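# Unzip the near side of the suitcase

## Task

Open the suitcase's zipper along its side nearest the robot, then leave the case resting flat with the same face still on top.

## Robot and tools

Robot: two arms on a table, left_arm on the +y side and right_arm on the -y side (these names do not match image sides). Each ends in a five-finger hand: left_arm has a left hand, right_arm a right hand. Calibrated bases: left_arm at (+0.029, +0.486, 0) m, right_arm at (-0.014, -0.433, 0) m, both turned slightly about z. Scene frame: origin at table height midway between the nominal bases, +z up, +x out over the table, away from the robot.

Hand point: a point fixed to the palm, 0.15 m out from the wrist flange along the fingers and 0.05 m in front of the palm. Its +z runs along the straight fingers, +y out of the palm, +x across the palm away from the thumb on the right hand (toward the thumb on the left hand). Straight fingertips reach about 0.06 to 0.07 m past the point, with their centre lines 0.06 m behind it along -y. A wrist bracket on the little-finger side can strike things, and with fingers level the wrist may hang up to 0.11 m (palm down) or 0.23 m (palm up) below the point and reach the table first.

Row layout (used by execute_actions and move): 28 numbers, each in [-1, 1], always for both arms. Order: left_arm dx, dy, dz, rx, ry, rz; left hand little, ring, middle, index, thumb_bend, thumb_turn, force_limit, speed; then the same 14 for right_arm. dx..rz are offsets, not poses: they are measured along scene-frame axes from that arm's Hand target as it was when the action or move began, and rx, ry, rz form a single rotation vector about the Hand target's position. Scale: 1.0 = 0.6 m or 180 degrees. Every row in an action counts from the same start, so a repeated offset moves the arm further on the next call. All six pose numbers at 0 simply re-request the current Hand target. Orientation commands are clipped to within 32 degrees of the measured orientation per control step.

Hand numbers are targets, not offsets: fingers +1 straight/open, -1 curled; thumb_bend +1 straight, -1 fully bent; thumb_turn +1 beside the palm, -1 opposite the fingers. force_limit runs linearly from about 0 N at -1 to 10 N at +1 (15 N for the two thumb motors); speed rises from near zero at -1 to full at +0.48 and stays full to +1. For a gentle grip close at speed -0.94 or below. No value means 'unchanged': to leave a hand alone, resend the eight numbers last actually run for it; if none has run yet, send its hand_measured six values plus hand_force_limit and hand_speed. With the thumb turned in front, the hand can enclose objects about 0.035 to 0.065 m thick, or a handle down to about 0.025 m. To grip harder, raise force_limit and send a target more closed than hand_measured; to loosen, send one more open.

Tools:
- execute_actions(actions, cameras): actions is a list of actions; each action is a list of up to 15 rows, one per 1/30 s control step, and a short list repeats its last row for the remaining steps. An empty list returns state plus images.
- move(target, speed, blend, stop_force, zero, blocking, cameras): straight-line paths toward target, one row or a list of up to 15 rows, all offsets from the same starting Hand targets. speed is in m/s, 0.002 to 3.6, default 0.25 (turns up to twice that in rad/s), one value or one per target. blend in m rounds corners in a list; 0 stops at each. stop_force in N (3 to 120, shared by both arms) ends an arm's path when it feels that much push against its motion; zero (default true) re-zeros first; blocking=false returns after 0.5 s and cannot be combined with stop_force. Paths do not avoid obstacles; total time is capped at 10 s. Steer around an arm's own base, not close past it.
- wait(seconds 0 to 10), stop() to brake a running move, zoom_image(camera, region [x0,y0,x1,y1] in pixels, at most 504 each way), show_instructions(), zero_wrist_force(arm), finished_scene(scene=1).
Cameras: cam_high and cam_low (896x504), cam_left_wrist and cam_right_wrist (672x504); 'all' gives every one.

Results: each arm's end_effector_position (m) and end_effector_quat_wxyz in the scene frame, velocities (m/s, rad/s), Hand target (the base for the next offsets), joint positions and torques, hand_measured, hand_stopped_by (moving, target, force, stalled, fault) and hand_load_n (positive when the finger is pushed open), all six in the row's motor order. Wrist force/torque are in the hand's own axes, with a peak line. A move adds a 'move:' line: done, off_target, moving, held or fault, plus limits such as paced or held. The hand point often rests short of Hand target; if so, send the remaining gap as an offset.

Avoid: arms are stiff, so aiming even slightly beyond a firm surface can trigger a fault stop; about 150 N of outside force or contact torque at the limits (138 N m large joints, 25.7 N m wrist joints) freezes that arm for 10 s. Approach contact slowly, ideally with stop_force. Keep the two arms and hands from pressing or closing on each other. Motors over 85 °C brake the arm for 30 to 60 s, so avoid long pushes, stretched holds or heavy loads. Do not let the suitcase or anything else fall or leave the table, do not slam or release moving parts, and do not overload fingers. End with the case lying flat, original side up, and the near-side zipper open.

Each tool is called after "Emit:" as name(argument=value, ...) on one line, values as JSON.

Reference images:

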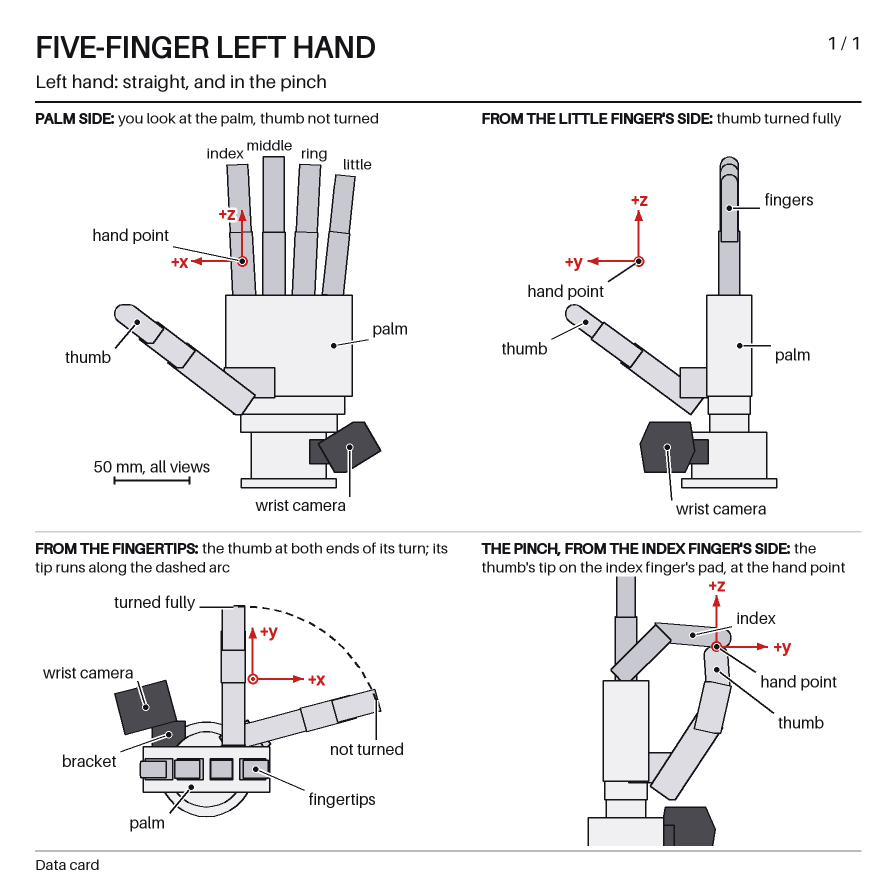

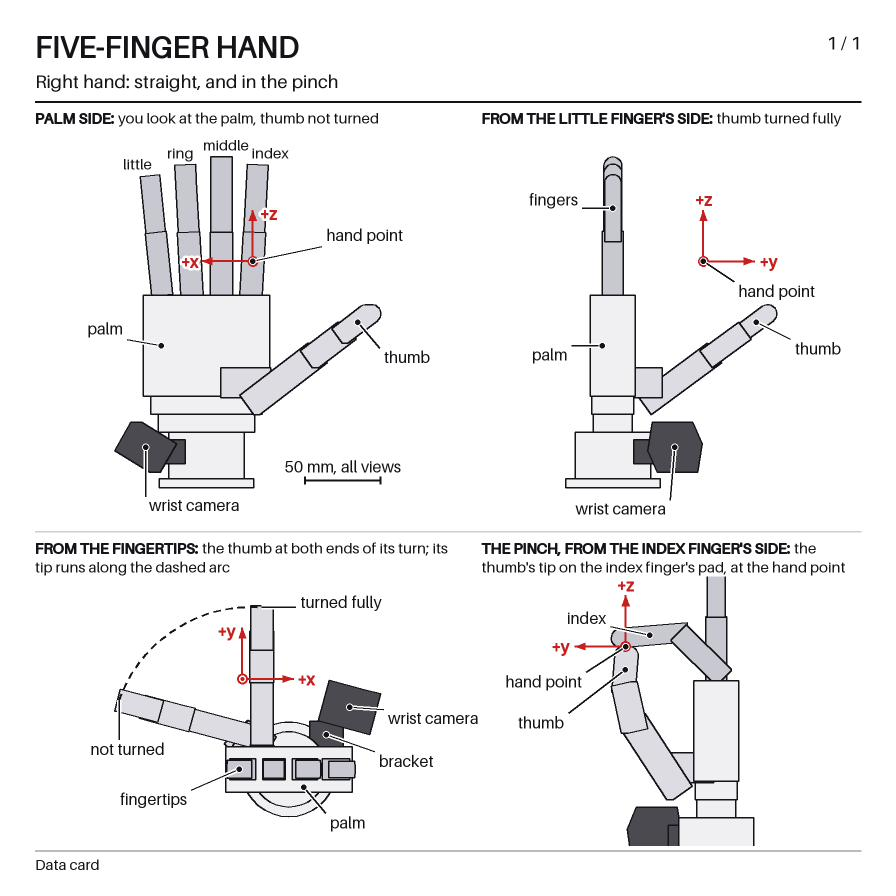

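## Session

Emit:
execute_actions(actions=[])

Scene clock: 0.00 s.
left_arm: end_effector_position=(+0.5333, +0.3080, +0.2331) hand_measured=(+1.000, +1.000, +1.000, +1.000, +1.000, +1.000) hand_load_n=(+0.0, +0.0, +0.0, +0.0, +0.0, +0.0) hand_stopped_by=(target, target, target, target, target, target) hand_force_limit=0.00 hand_speed=-0.80 end_effector_quat_wxyz=(+0.001, +0.968, +0.249, -0.027) | right_arm: end_effector_position=(+0.5538, -0.3133, +0.2766) hand_measured=(+1.000, +1.000, +1.000, +1.000, +1.000, +1.000) hand_load_n=(+0.0, +0.0, +0.0, +0.0, +0.0, +0.0) hand_stopped_by=(target, target, target, target, target, target) hand_force_limit=0.00 hand_speed=-0.80 end_effector_quat_wxyz=(+0.042, -0.071, +0.871, +0.484)
Joint positions: left_arm=[3.173 -1.997 -1.323 1.697 -1.554 1.063] | right_arm=[-0.418 -0.851 1.345 1.699 0.708 -2.496]
Joint velocities: within noise
Joint torques (N m): no reading
Motor temperatures (°C): left_arm=[29 31 32 40 36 34] | right_arm=[33 31 31 40 39 40]
Wrist force (N): no reading
Wrist torque (N m): no reading
Wrist force, peak (N): no reading
Hand target: left_arm +0.5333, +0.3080, +0.2331; +0.001, +0.968, +0.249, -0.027 | right_arm +0.5538, -0.3133, +0.2766; +0.042, -0.071, +0.871, +0.484

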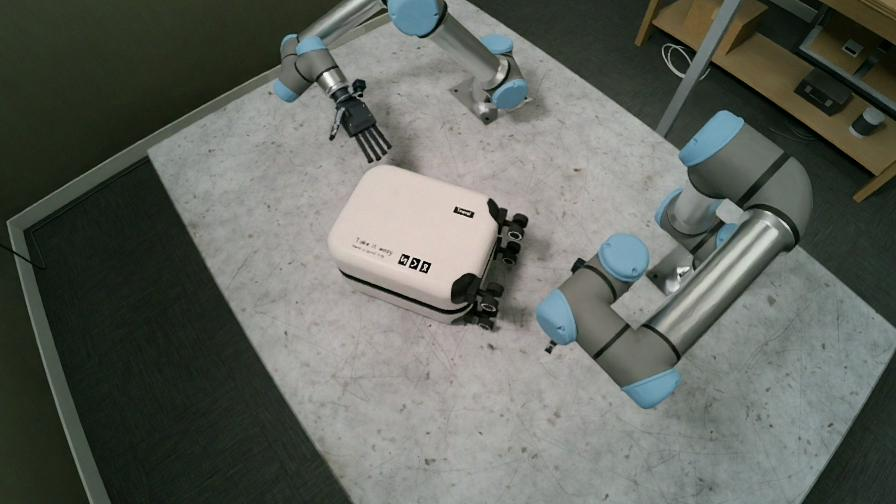

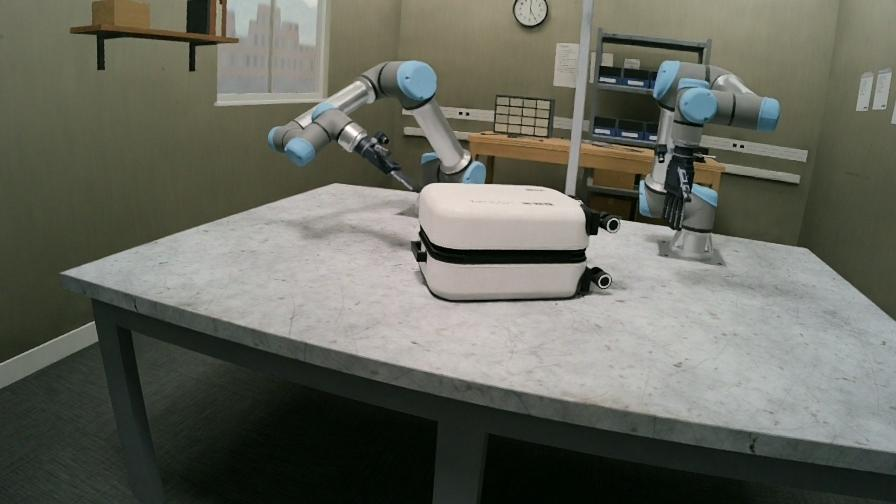

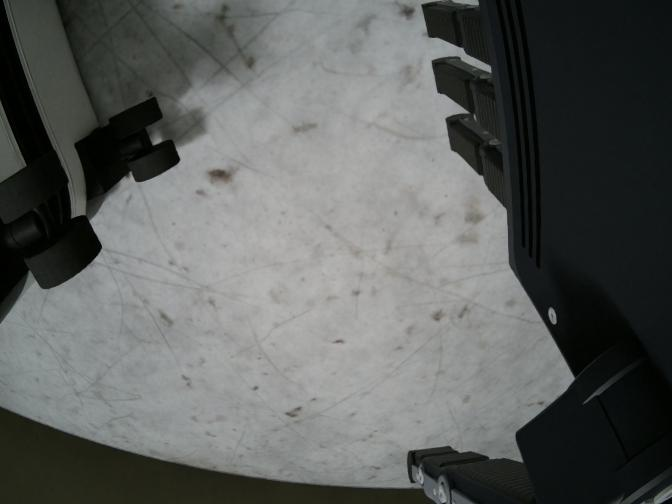

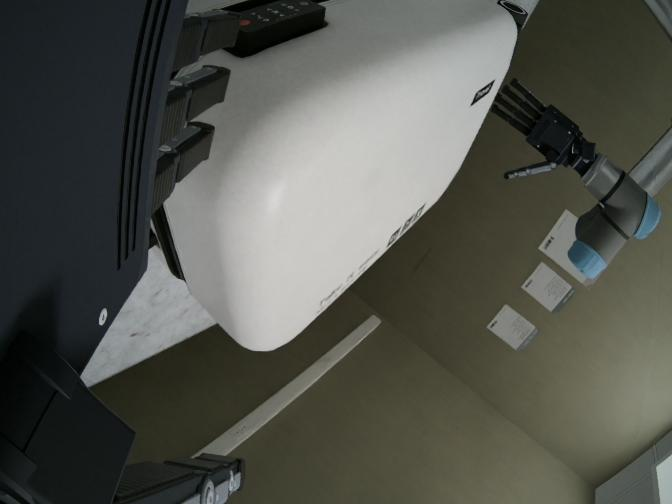

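Emit:
zoom_image(camera="cam_right_wrist", region=[120, 0, 580, 400])

Emit:
zoom_image(camera="cam_high", region=[300, 140, 560, 350])

Emit:
zoom_image(camera="cam_low", region=[380, 160, 640, 320])

Scaled by 1.096 from the camera's 672x504 image, which has a finer 960x720 frame.

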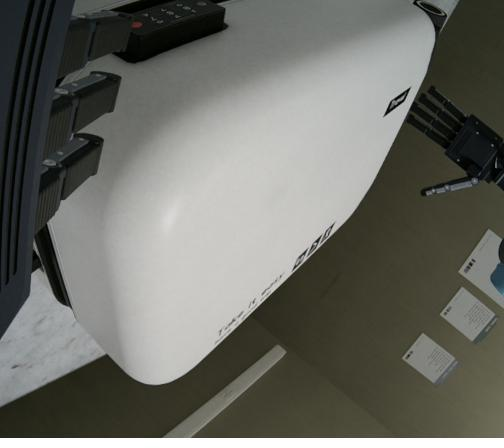

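Scaled by 1.938 from the camera's 896x504 image, which has a finer 1280x720 frame.

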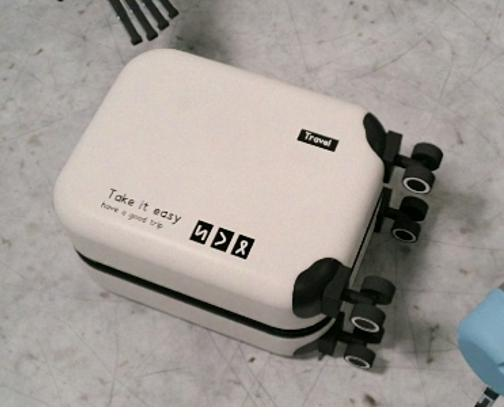

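Scaled by 1.938 from the camera's 896x504 image, which has a finer 1280x720 frame.

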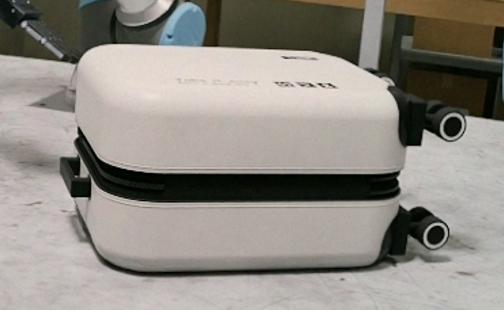

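Emit:
move(target=[0,0,0,0,0,0,1,1,1,1,1,1,0,-0.8,-0.367,0.05,0.05,0,0,0,1,1,1,1,1,1,0,-0.8], cameras=["cam_right_wrist"])

Scene clock: 37.80 s.
left_arm: end_effector_position=(+0.5333, +0.3080, +0.2331) hand_measured=(+1.000, +1.000, +1.000, +1.000, +1.000, +1.000) hand_load_n=(+0.0, +0.0, +0.0, +0.0, +0.0, +0.0) hand_stopped_by=(target, target, target, target, target, target) hand_force_limit=0.00 hand_speed=-0.80 end_effector_quat_wxyz=(+0.001, +0.968, +0.249, -0.027) | right_arm: end_effector_position=(+0.3337, -0.2834, +0.3066) hand_measured=(+1.000, +1.000, +1.000, +1.000, +1.000, +1.000) hand_load_n=(+0.0, +0.0, +0.0, +0.0, +0.0, +0.0) hand_stopped_by=(target, target, target, target, target, target) hand_force_limit=0.00 hand_speed=-0.80 end_effector_quat_wxyz=(+0.042, -0.071, +0.871, +0.484) end_effector_velocity=(-0.002, +0.001, +0.000) end_effector_angular_velocity=(+0.002, +0.005, -0.001)
Joint positions: left_arm=[3.173 -1.997 -1.323 1.697 -1.554 1.063] | right_arm=[-0.641 -1.351 2.09 1.626 0.854 -2.736]
Joint velocities: left_arm=[within noise] | right_arm=[-0.001 -0.002 0.006 0 0.002 0.001]
Joint torques (N m): left_arm=[0.24 38.26 16.29 -2.49 -0.08 0.01] | right_arm=[-6.22 -32.4 -2.44 1.61 -0.17 -0.83]
Wrist force (N): left_arm=[0.1 0.3 0.1] | right_arm=[-0.5 -0.1 0.0]
Wrist torque (N m): left_arm=[0.03 0.00 -0.01] | right_arm=[-0.05 0.08 -0.16]
Wrist force, peak (N): left_arm=[0.1 0.5 0.0] | right_arm=[-1.8 -1.0 0.0]
Hand target: left_arm +0.5333, +0.3080, +0.2331; +0.001, +0.968, +0.249, -0.027 | right_arm +0.3336, -0.2833, +0.3066; +0.042, -0.071, +0.871, +0.484
Off the commanded pose: left_arm 0.000 m, 0 deg | right_arm 0.000 m, 0 deg.
move: done
camera_calibration:
cam_right_wrist: T_world_to_cam=[[-0.448263, 0.508316, 0.735306, 0.0676405], [0.762788, -0.211361, 0.61113, -0.501074], [0.466062, 0.83483, -0.292992, 0.29125], [0, 0, 0, 1]] pos_world=[0.276793, -0.383434, 0.341818]
Images, in order (width x height): cam_right_wrist 672x504.

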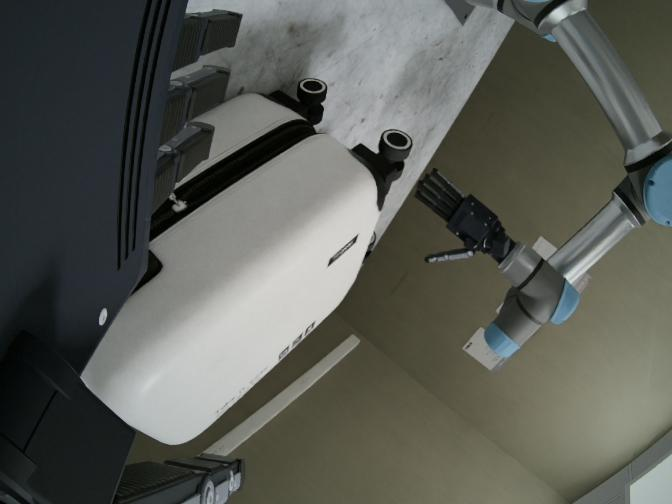

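Emit:
zoom_image(camera="cam_right_wrist", region=[140, 60, 420, 300])

Scaled by 1.800 from the camera's 672x504 image, which has a finer 960x720 frame.

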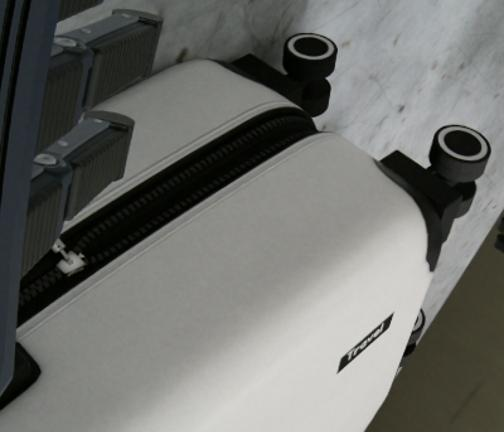

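Emit:
move(target=[0,0,0,0,0,0,1,1,1,1,1,1,0,-0.8,-0.006,0.0555,0.039,-0.390,-0.619,0.298,1,1,1,1,1,1,0,-0.8], speed=0.4, cameras=["all"])

Scene clock: 77.10 s.
left_arm: end_effector_position=(+0.5333, +0.3080, +0.2331) hand_measured=(+1.000, +1.000, +1.000, +1.000, +1.000, +1.000) hand_load_n=(+0.0, +0.0, -0.5, +0.0, +0.0, +0.0) hand_stopped_by=(target, target, target, target, target, target) hand_force_limit=0.00 hand_speed=-0.80 end_effector_quat_wxyz=(+0.001, +0.968, +0.249, -0.027) | right_arm: end_effector_position=(+0.3300, -0.2501, +0.3300) hand_measured=(+1.000, +1.000, +1.000, +1.000, +1.000, +1.000) hand_load_n=(+0.0, +0.0, +0.0, -0.5, +0.0, +0.0) hand_stopped_by=(target, target, target, target, target, target) hand_force_limit=0.00 hand_speed=-0.80 end_effector_quat_wxyz=(-0.453, +0.712, -0.452, +0.288)
Joint positions: left_arm=[3.173 -1.997 -1.323 1.697 -1.554 1.063] | right_arm=[-0.359 -2.062 1.974 0.703 0.824 -3.589]
Joint torques (N m): left_arm=[-0.17 38.69 16.3 -2.66 -0.17 -0.11] | right_arm=[7.29 -0.77 -28.63 -0.63 0.11 -0.16]
Wrist force (N): left_arm=[0.0 0.3 0.1] | right_arm=[-1.8 0.7 -0.7]
Wrist torque (N m): left_arm=[0.04 0.01 -0.02] | right_arm=[0.23 0.33 -0.43]
Wrist force, peak (N): left_arm=[-0.1 0.5 -0.1] | right_arm=[-2.2 0.7 -1.0]
Hand target: left_arm +0.5333, +0.3080, +0.2331; +0.001, +0.968, +0.249, -0.027 | right_arm +0.3300, -0.2500, +0.3300; -0.453, +0.712, -0.452, +0.288
Off the commanded pose: left_arm 0.000 m, 0 deg | right_arm 0.000 m, 0 deg.
move: done
camera_calibration:
cam_right_wrist: T_world_to_cam=[[-0.205656, -0.423349, -0.882316, 0.252628], [-0.864482, 0.501152, -0.0389612, 0.424199], [0.458668, 0.754733, -0.469043, 0.312458], [0, 0, 0, 1]] pos_world=[0.275352, -0.34146, 0.385981]

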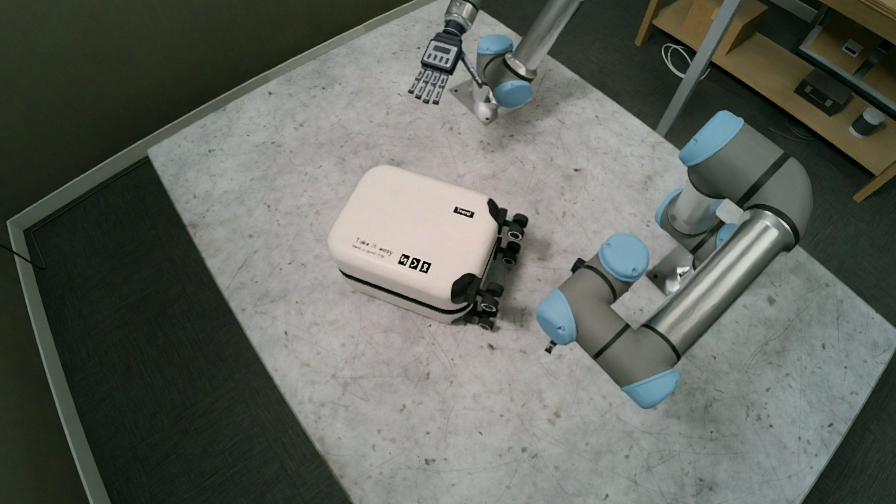

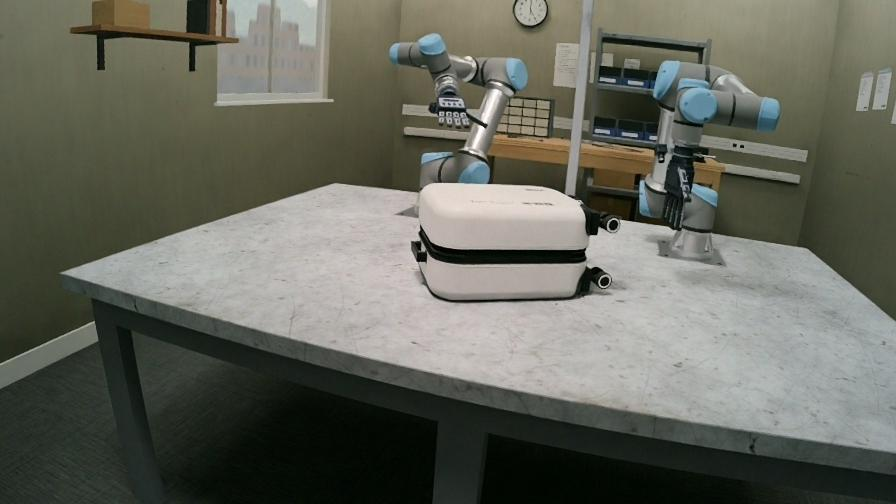

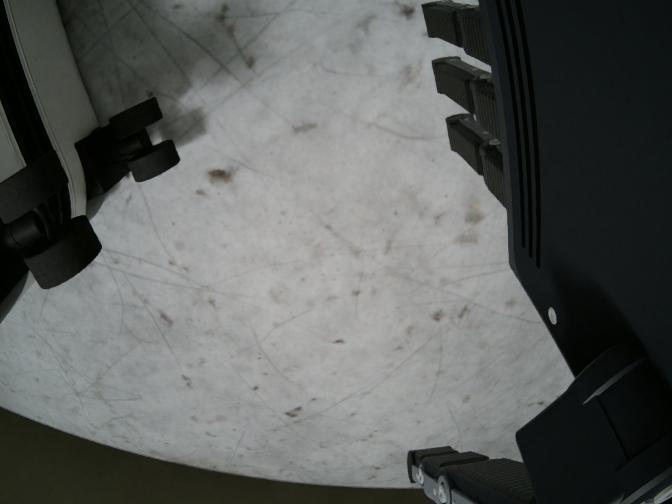

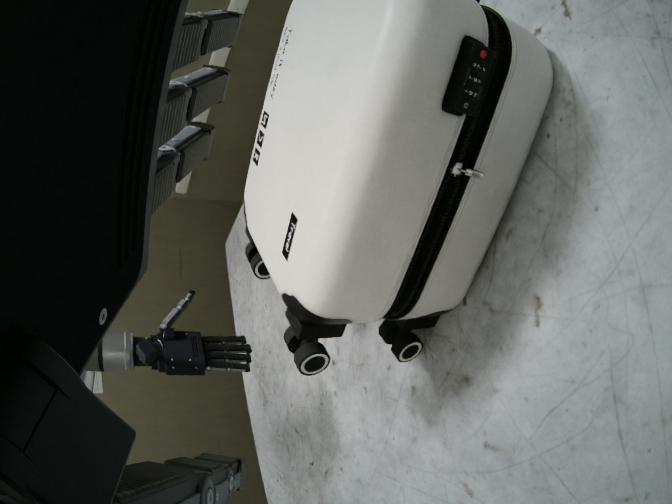

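Emit:
zoom_image(camera="cam_right_wrist", region=[380, 0, 560, 180])

Emit:
zoom_image(camera="cam_right_wrist", region=[360, 130, 560, 350])

Scaled by 2.800 from the camera's 672x504 image, which has a finer 960x720 frame.

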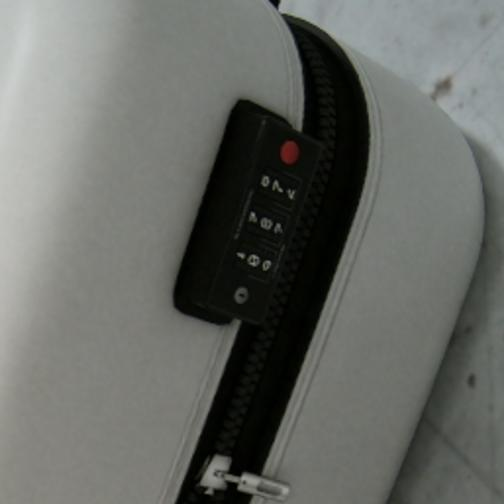

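Scaled by 2.291 from the camera's 672x504 image, which has a finer 960x720 frame.

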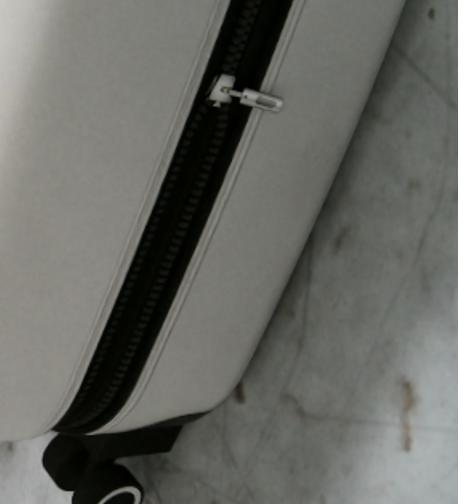

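Emit:
zoom_image(camera="cam_right_wrist", region=[430, 130, 510, 210])

Emit:
zoom_image(camera="cam_right_wrist", region=[370, 210, 470, 330])

Scaled by 6.300 from the camera's 672x504 image, which has a finer 960x720 frame.

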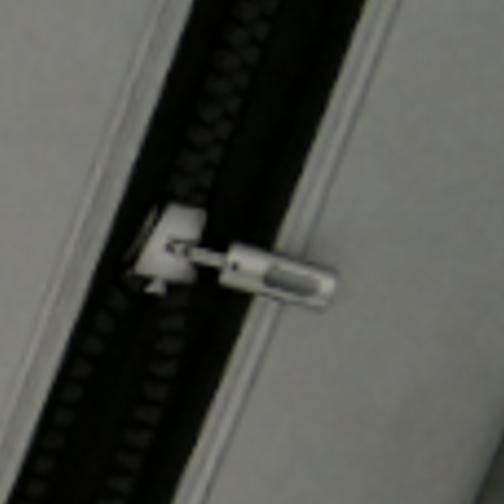

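Scaled by 4.200 from the camera's 672x504 image, which has a finer 960x720 frame.

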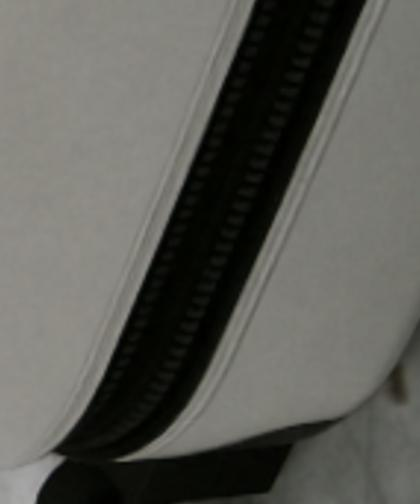

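Emit:
move(target=[0,0,0,0,0,0,1,1,1,1,1,1,0,-0.8,0.0917,0.0525,-0.2667,-0.4082,-0.1778,0.2406,-1,-1,-1,1,1,1,0,0], speed=0.4, cameras=["cam_high", "cam_low", "cam_right_wrist"])

Scene clock: 160.63 s.
left_arm: end_effector_position=(+0.5333, +0.3080, +0.2331) hand_measured=(+1.000, +1.000, +1.000, +1.000, +1.000, +1.000) hand_load_n=(+0.0, +0.0, +0.0, +0.0, +0.0, +0.0) hand_stopped_by=(target, target, target, target, target, target) hand_force_limit=0.00 hand_speed=-0.80 end_effector_quat_wxyz=(+0.001, +0.968, +0.249, -0.027) | right_arm: end_effector_position=(+0.3850, -0.2185, +0.1699) hand_measured=(-1.000, -1.000, -1.000, +1.000, +1.000, +1.000) hand_load_n=(+0.0, +0.0, +0.0, +0.0, +0.0, +0.0) hand_stopped_by=(target, target, target, target, target, target) hand_force_limit=0.00 hand_speed=0.00 end_effector_quat_wxyz=(-0.119, +0.841, +0.205, +0.487) end_effector_velocity=(+0.000, +0.000, +0.000) end_effector_angular_velocity=(-0.005, -0.004, +0.003)
Joint positions: left_arm=[3.173 -1.997 -1.323 1.697 -1.554 1.063] | right_arm=[0.251 -1.754 2.212 0.08 1.331 -4.853]
Joint velocities: left_arm=[within noise] | right_arm=[0 0 0 -0.001 0 -0.006]
Joint torques (N m): left_arm=[0.06 38.44 16.46 -2.74 -0.06 -0.19] | right_arm=[-3.31 -13.7 -29.2 -1.04 -0.6 -1.81]
Wrist force (N): left_arm=[0.0 0.1 0.1] | right_arm=[-2.0 0.5 0.0]
Wrist torque (N m): left_arm=[0.01 0.00 -0.01] | right_arm=[0.14 0.38 -0.51]
Wrist force, peak (N): left_arm=[0.0 0.4 0.1] | right_arm=[-2.5 0.4 0.1]
Hand target: left_arm +0.5333, +0.3080, +0.2331; +0.001, +0.968, +0.249, -0.027 | right_arm +0.3851, -0.2185, +0.1700; -0.119, +0.841, +0.205, +0.487
Off the commanded pose: left_arm 0.000 m, 0 deg | right_arm 0.000 m, 0 deg.
move: done
camera_calibration:
cam_right_wrist: T_world_to_cam=[[0.60161, -0.763387, 0.235174, -0.438906], [-0.621072, -0.632174, -0.463277, 0.180502], [0.50233, 0.132652, -0.85444, 0.101171], [0, 0, 0, 1]] pos_world=[0.325333, -0.234367, 0.273286]
Images, in order (width x height): cam_high 896x504, cam_low 896x504, cam_right_wrist 672x504.

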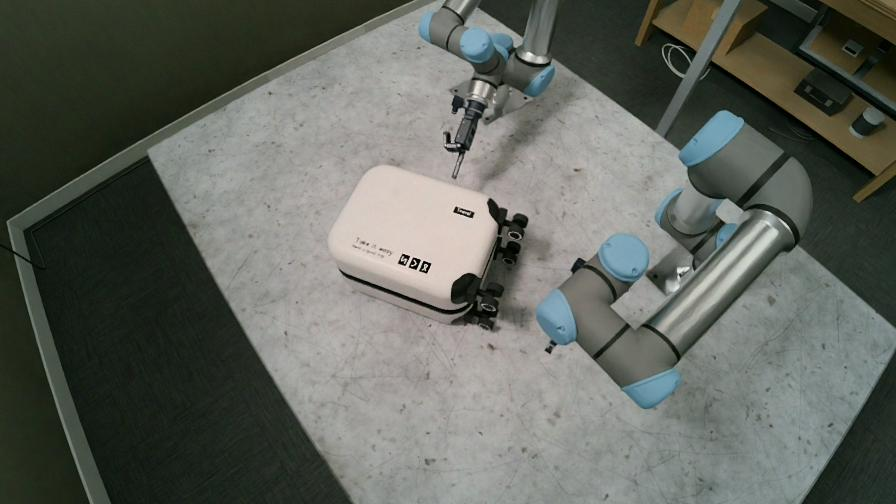

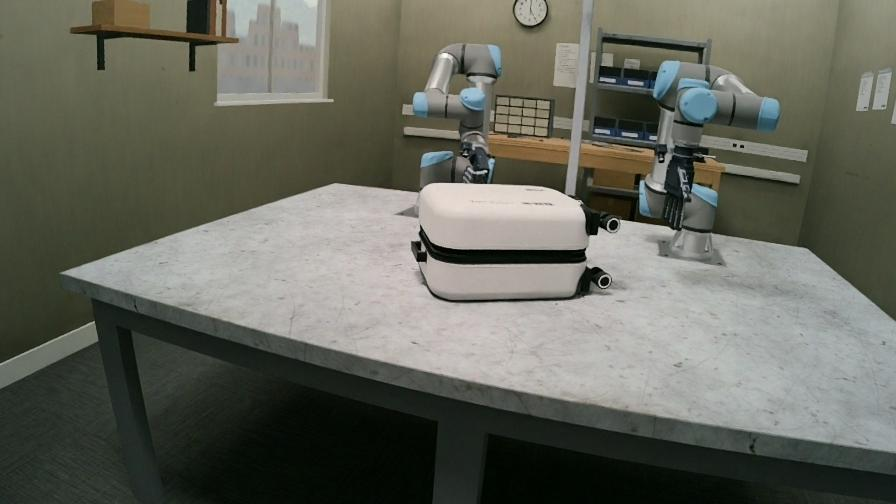

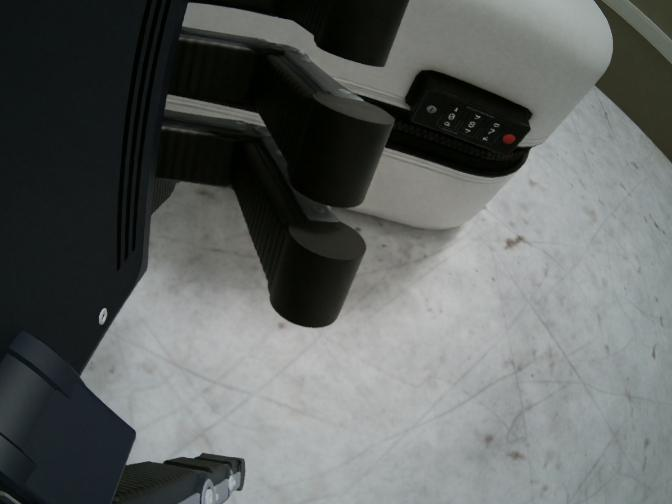

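Emit:
move(target=[0,0,0,0,0,0,1,1,1,1,1,1,0,-0.8,0,0,0,0,0,0,1,1,1,1,1,1,0,0], cameras=["cam_right_wrist"])

Scene clock: 187.90 s.
left_arm: end_effector_position=(+0.5333, +0.3080, +0.2331) hand_measured=(+1.000, +1.000, +1.000, +1.000, +1.000, +1.000) hand_load_n=(+0.0, +0.0, +0.0, +0.0, +0.0, +0.0) hand_stopped_by=(target, target, target, target, target, target) hand_force_limit=0.00 hand_speed=-0.80 end_effector_quat_wxyz=(+0.001, +0.968, +0.249, -0.027) | right_arm: end_effector_position=(+0.3851, -0.2185, +0.1700) hand_measured=(+1.000, +1.000, +1.000, +1.000, +1.000, +1.000) hand_load_n=(+0.0, -0.5, +0.0, +0.0, +0.0, +0.0) hand_stopped_by=(target, target, target, target, target, target) hand_force_limit=0.00 hand_speed=0.00 end_effector_quat_wxyz=(-0.119, +0.841, +0.205, +0.487)
Joint positions: left_arm=[3.173 -1.997 -1.323 1.697 -1.554 1.063] | right_arm=[0.251 -1.754 2.212 0.08 1.331 -4.853]
Joint torques (N m): left_arm=[0.94 38.46 16.3 -2.84 -0.13 -0.26] | right_arm=[-7.43 -10.83 -27.73 -0.9 0.18 -1.48]
Wrist force (N): left_arm=[0.0 0.3 0.0] | right_arm=[-1.9 0.6 -0.1]
Wrist torque (N m): left_arm=[0.05 0.01 -0.01] | right_arm=[0.14 0.36 -0.46]
Wrist force, peak (N): left_arm=[-0.2 0.4 -0.1] | right_arm=[-2.2 0.5 -0.3]
Hand target: left_arm +0.5333, +0.3080, +0.2331; +0.001, +0.968, +0.249, -0.027 | right_arm +0.3851, -0.2185, +0.1700; -0.119, +0.841, +0.205, +0.487
Off the commanded pose: left_arm 0.000 m, 0 deg | right_arm 0.000 m, 0 deg.
move: done
camera_calibration:
cam_right_wrist: T_world_to_cam=[[0.601613, -0.763278, 0.235516, -0.438974], [-0.62085, -0.632327, -0.463365, 0.180418], [0.5026, 0.132547, -0.854298, 0.10102], [0, 0, 0, 1]] pos_world=[0.325332, -0.234366, 0.273286]
Images, in order (width x height): cam_right_wrist 672x504.

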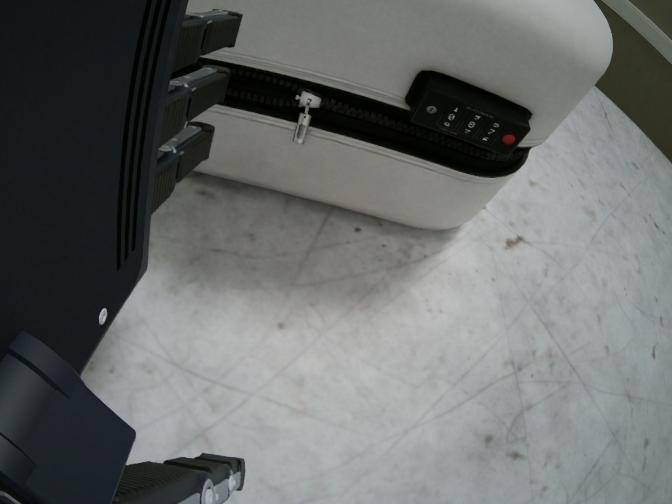

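Emit:
zoom_image(camera="cam_right_wrist", region=[240, 60, 380, 170])

Emit:
zoom_image(camera="cam_right_wrist", region=[370, 50, 560, 190])

Scaled by 3.600 from the camera's 672x504 image, which has a finer 960x720 frame.

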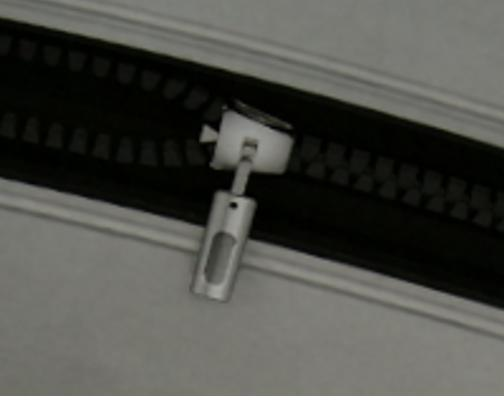

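Scaled by 2.653 from the camera's 672x504 image, which has a finer 960x720 frame.

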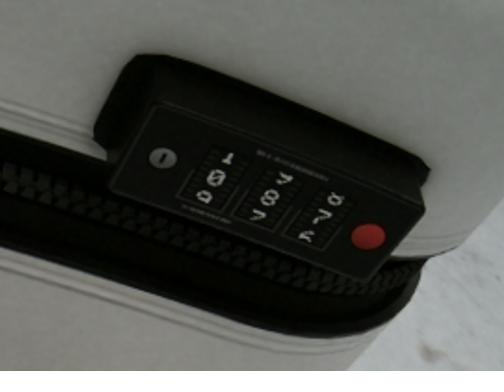

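Emit:
move(target=[[-0.05,-0.1,0.15,0,0,0,1,1,1,1,1,1,0,-0.8,0,0,0,0,0,0,1,1,1,1,1,1,0,0],[-0.237,-0.643,0.12,0,0,-0.2022,1,1,1,1,1,1,0,-0.8,0,0,0,0,0,0,1,1,1,1,1,1,0,0]], blend=[0.04,0], speed=0.3, cameras=["all"])

Scene clock: 278.37 s.
left_arm: end_effector_position=(+0.3911, -0.0777, +0.3051) hand_measured=(+1.000, +1.000, +1.000, +1.000, +1.000, +1.000) hand_load_n=(+0.0, +0.0, +0.0, +0.0, +0.0, +0.0) hand_stopped_by=(target, target, target, target, target, target) hand_force_limit=0.00 hand_speed=-0.80 end_effector_quat_wxyz=(-0.007, +0.997, -0.066, -0.026) | right_arm: end_effector_position=(+0.3851, -0.2185, +0.1700) hand_measured=(+1.000, +1.000, +1.000, +1.000, +1.000, +1.000) hand_load_n=(+0.0, +0.0, +0.0, +0.0, +0.0, +0.0) hand_stopped_by=(target, target, target, target, target, target) hand_force_limit=0.00 hand_speed=0.00 end_effector_quat_wxyz=(-0.119, +0.841, +0.205, +0.487)
Joint positions: left_arm=[2.436 -2.445 -0.393 1.217 -1.549 0.961] | right_arm=[0.251 -1.754 2.212 0.08 1.331 -4.853]
Joint torques (N m): left_arm=[-5.79 48.29 21.75 -1.77 1.54 0.08] | right_arm=[-4.91 -6.14 -17.59 0.85 -1.13 -0.95]
Wrist force (N): left_arm=[0.3 -0.1 -0.1] | right_arm=[-2.0 0.6 -0.1]
Wrist torque (N m): left_arm=[0.00 -0.06 0.11] | right_arm=[0.14 0.37 -0.46]
Wrist force, peak (N): left_arm=[-0.6 2.2 0.2] | right_arm=[-2.3 0.5 -0.2]
Hand target: left_arm +0.3911, -0.0778, +0.3051; -0.007, +0.997, -0.066, -0.026 | right_arm +0.3851, -0.2185, +0.1700; -0.119, +0.841, +0.205, +0.487
Off the commanded pose: left_arm 0.000 m, 0 deg | right_arm 0.000 m, 0 deg.
move: done
camera_calibration:
cam_left_wrist: T_world_to_cam=[[0.380343, 0.923701, 0.046001, -0.0947513], [0.784831, -0.348676, 0.512313, -0.497481], [0.489264, -0.158752, -0.857566, 0.169119], [0, 0, 0, 1]] pos_world=[0.343732, -0.0590897, 0.404255]
cam_right_wrist: T_world_to_cam=[[0.601613, -0.763278, 0.235516, -0.438974], [-0.62085, -0.632327, -0.463365, 0.180418], [0.5026, 0.132547, -0.854298, 0.10102], [0, 0, 0, 1]] pos_world=[0.325332, -0.234366, 0.273286]

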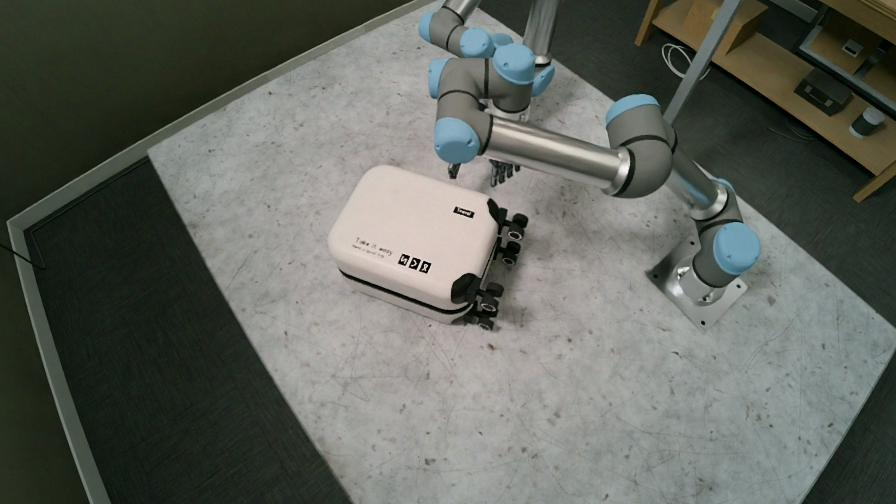

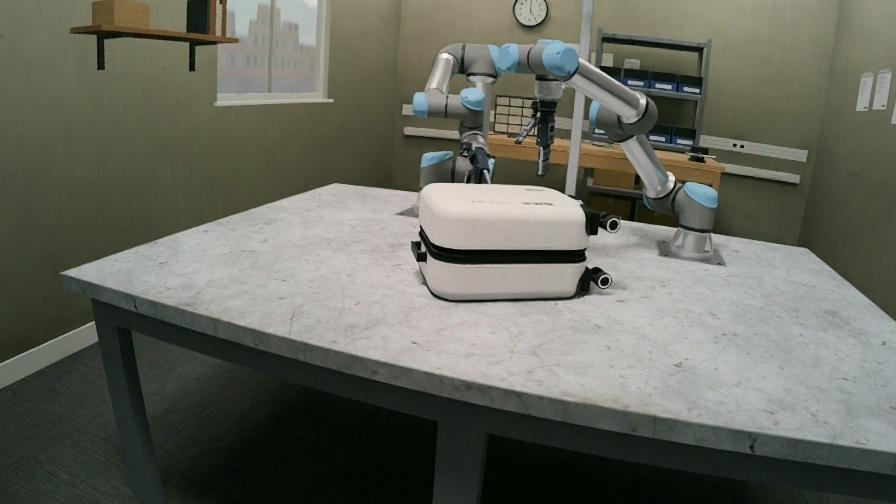

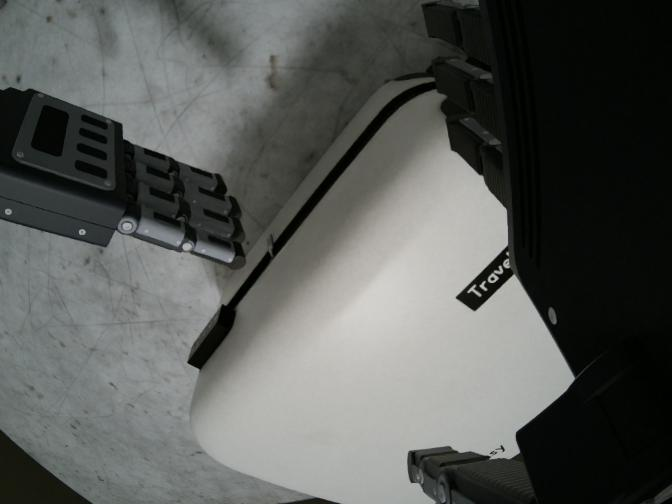

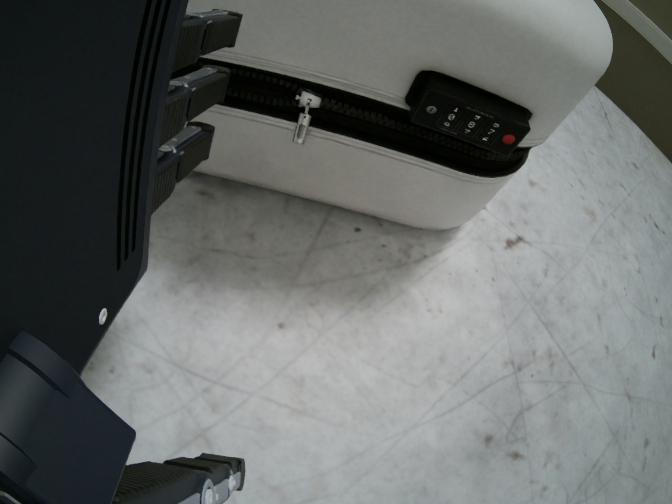

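Emit:
move(target=[0,0,0,0,0,0,1,1,1,1,1,1,0,-0.8,0.0233,-0.0608,-0.1142,0.0511,-0.0987,0,1,1,1,1,1,-1,0,0], speed=0.2, cameras=["cam_left_wrist","cam_right_wrist","cam_high"])

Scene clock: 310.70 s.
left_arm: end_effector_position=(+0.3911, -0.0778, +0.3051) hand_measured=(+1.000, +1.000, +1.000, +1.000, +1.000, +1.000) hand_load_n=(+0.0, +0.0, +0.0, +0.0, +0.0, +0.0) hand_stopped_by=(target, target, target, target, target, target) hand_force_limit=0.00 hand_speed=-0.80 end_effector_quat_wxyz=(-0.007, +0.997, -0.066, -0.026) | right_arm: end_effector_position=(+0.3991, -0.2550, +0.1016) hand_measured=(+1.000, +1.000, +1.000, +1.000, +1.000, -1.000) hand_load_n=(+0.0, +0.0, +0.0, +0.0, +0.0, +0.5) hand_stopped_by=(target, target, target, target, target, target) hand_force_limit=0.00 hand_speed=0.00 end_effector_quat_wxyz=(-0.152, +0.743, +0.181, +0.625)
Joint positions: left_arm=[2.436 -2.445 -0.393 1.217 -1.549 0.961] | right_arm=[-0.027 -1.707 2.623 -0.714 1.025 -4.818]
Joint torques (N m): left_arm=[-5.94 45.57 21.84 -5.23 1.62 1.43] | right_arm=[-6.15 -2.65 -5.11 -2.31 -0.98 -1.48]
Wrist force (N): left_arm=[0.1 0.0 -0.2] | right_arm=[-1.6 0.0 -0.7]
Wrist torque (N m): left_arm=[0.02 -0.03 0.09] | right_arm=[0.12 0.27 -0.38]
Wrist force, peak (N): left_arm=[0.2 0.3 -0.2] | right_arm=[-2.6 0.6 -0.8]
Hand target: left_arm +0.3911, -0.0778, +0.3051; -0.007, +0.997, -0.066, -0.026 | right_arm +0.3990, -0.2550, +0.1015; -0.152, +0.744, +0.181, +0.625
Off the commanded pose: left_arm 0.000 m, 0 deg | right_arm 0.000 m, 0 deg.
move: done
camera_calibration:
cam_left_wrist: T_world_to_cam=[[0.380514, 0.923628, 0.0460581, -0.0947988], [0.784822, -0.34887, 0.512195, -0.497362], [0.489146, -0.15875, -0.857633, 0.169236], [0, 0, 0, 1]] pos_world=[0.343632, -0.0590898, 0.404255]
cam_right_wrist: T_world_to_cam=[[0.520101, -0.805428, 0.284219, -0.442387], [-0.434823, -0.536109, -0.723545, 0.11118], [0.735135, 0.252732, -0.629049, -0.0446948], [0, 0, 0, 1]] pos_world=[0.311286, -0.28541, 0.178063]
Images, in order (width x height): cam_high 896x504, cam_left_wrist 672x504, cam_right_wrist 672x504.

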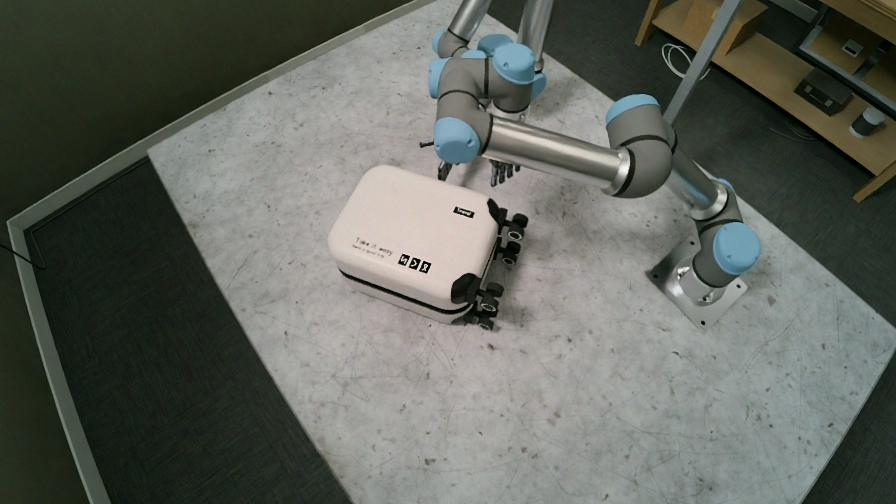

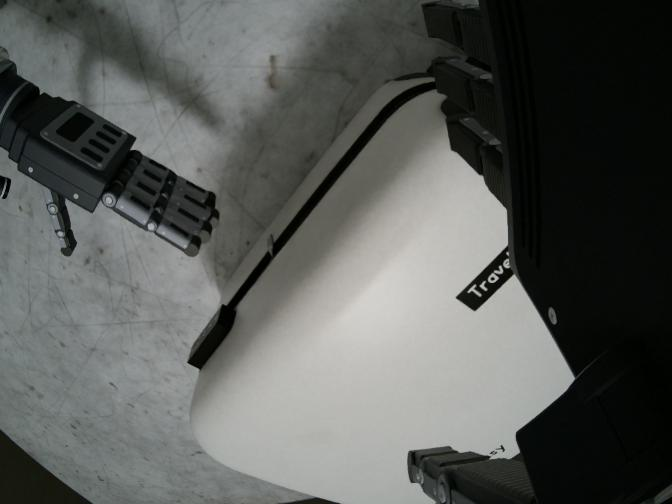

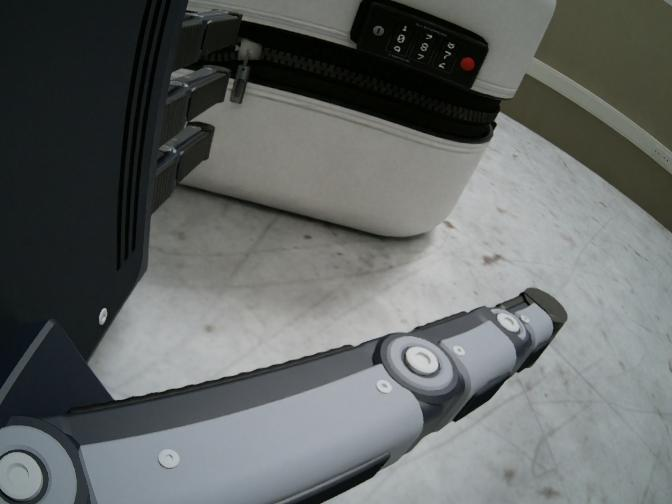

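Emit:
zoom_image(camera="cam_right_wrist", region=[150, 0, 350, 200])

Emit:
zoom_image(camera="cam_right_wrist", region=[330, 0, 560, 240])

Emit:
zoom_image(camera="cam_left_wrist", region=[140, 140, 340, 380])

Scaled by 2.520 from the camera's 672x504 image, which has a finer 960x720 frame.

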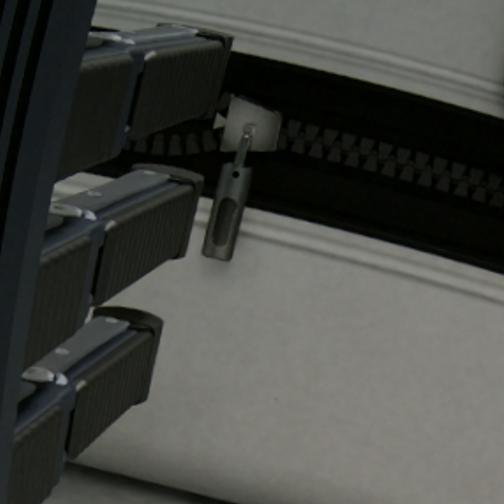

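Scaled by 2.100 from the camera's 672x504 image, which has a finer 960x720 frame.

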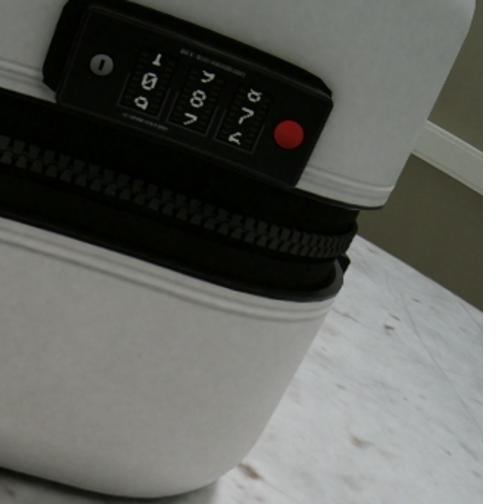

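Scaled by 2.100 from the camera's 672x504 image, which has a finer 960x720 frame.

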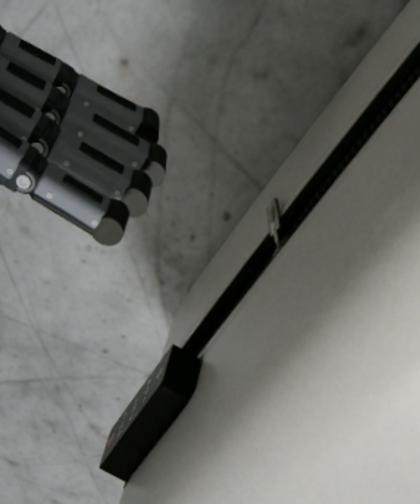

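Emit:
move(target=[0,0,0,0,0,0,1,1,1,1,1,1,0,-0.8,0.0253,0.0665,0.0248,0,0,0,1,1,1,1,1,-1,0,0], speed=0.1, stop_force=8, cameras=["cam_left_wrist","cam_right_wrist"])

Scene clock: 343.00 s.
left_arm: end_effector_position=(+0.3911, -0.0778, +0.3051) hand_measured=(+1.000, +1.000, +1.000, +1.000, +1.000, +1.000) hand_load_n=(+0.0, +0.0, +0.0, +0.0, +0.0, +0.0) hand_stopped_by=(target, target, target, target, target, target) hand_force_limit=0.00 hand_speed=-0.80 end_effector_quat_wxyz=(-0.007, +0.997, -0.066, -0.026) | right_arm: end_effector_position=(+0.4142, -0.2151, +0.1163) hand_measured=(+1.000, +1.000, +1.000, +1.000, +1.000, -1.000) hand_load_n=(+0.0, +0.0, +0.0, +0.0, +0.0, +0.5) hand_stopped_by=(target, target, target, target, target, target) hand_force_limit=0.00 hand_speed=0.00 end_effector_quat_wxyz=(-0.152, +0.744, +0.181, +0.625)
Joint positions: left_arm=[2.436 -2.445 -0.393 1.217 -1.549 0.961] | right_arm=[0.188 -1.64 2.507 -0.684 1.236 -4.773]
Joint torques (N m): left_arm=[-6.08 46.17 22.1 -5.28 1.52 1.3] | right_arm=[6.99 -21.69 -23.95 -0.72 1.22 -1.95]
Wrist force (N): left_arm=[0.1 0.0 -0.2] | right_arm=[-1.4 -0.3 -0.5]
Wrist torque (N m): left_arm=[0.03 -0.04 0.09] | right_arm=[0.07 0.23 -0.40]
Wrist force, peak (N): left_arm=[0.2 0.3 -0.3] | right_arm=[-2.3 1.0 -1.1]
Hand target: left_arm +0.3911, -0.0778, +0.3051; -0.007, +0.997, -0.066, -0.026 | right_arm +0.4142, -0.2151, +0.1164; -0.152, +0.744, +0.181, +0.625
Off the commanded pose: left_arm 0.000 m, 0 deg | right_arm 0.000 m, 0 deg.
move: done
camera_calibration:
cam_left_wrist: T_world_to_cam=[[0.380514, 0.923628, 0.0460581, -0.0947988], [0.784822, -0.34887, 0.512195, -0.497362], [0.489146, -0.15875, -0.857633, 0.169236], [0, 0, 0, 1]] pos_world=[0.343632, -0.0590898, 0.404255]
cam_right_wrist: T_world_to_cam=[[0.520185, -0.80548, 0.283917, -0.422265], [-0.43506, -0.535983, -0.723495, 0.149871], [0.734935, 0.25283, -0.629243, -0.0565061], [0, 0, 0, 1]] pos_world=[0.326387, -0.245511, 0.192763]
Images, in order (width x height): cam_left_wrist 672x504, cam_right_wrist 672x504.

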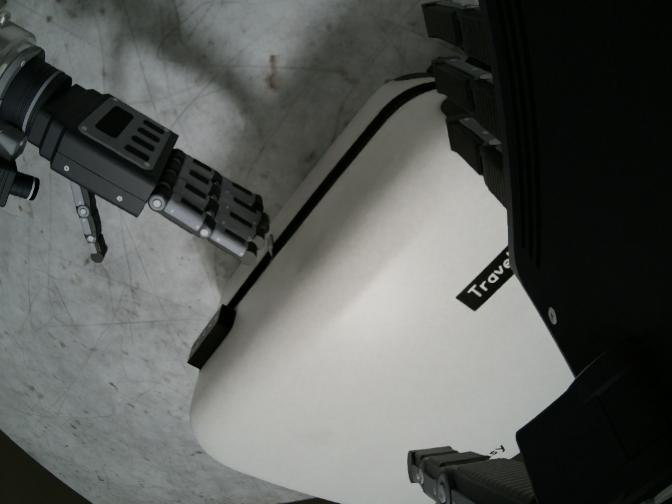

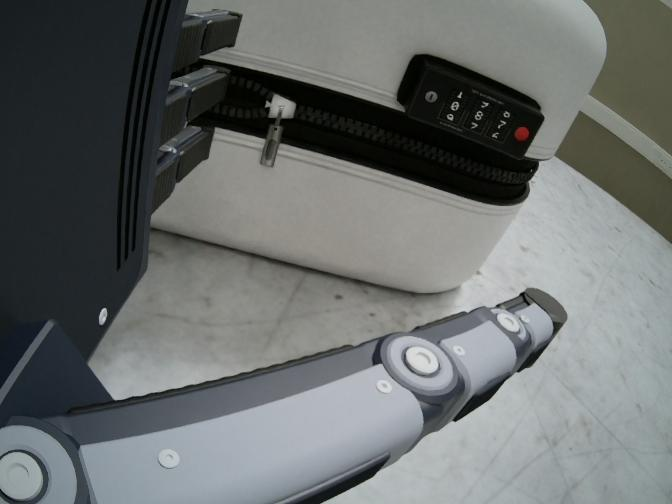

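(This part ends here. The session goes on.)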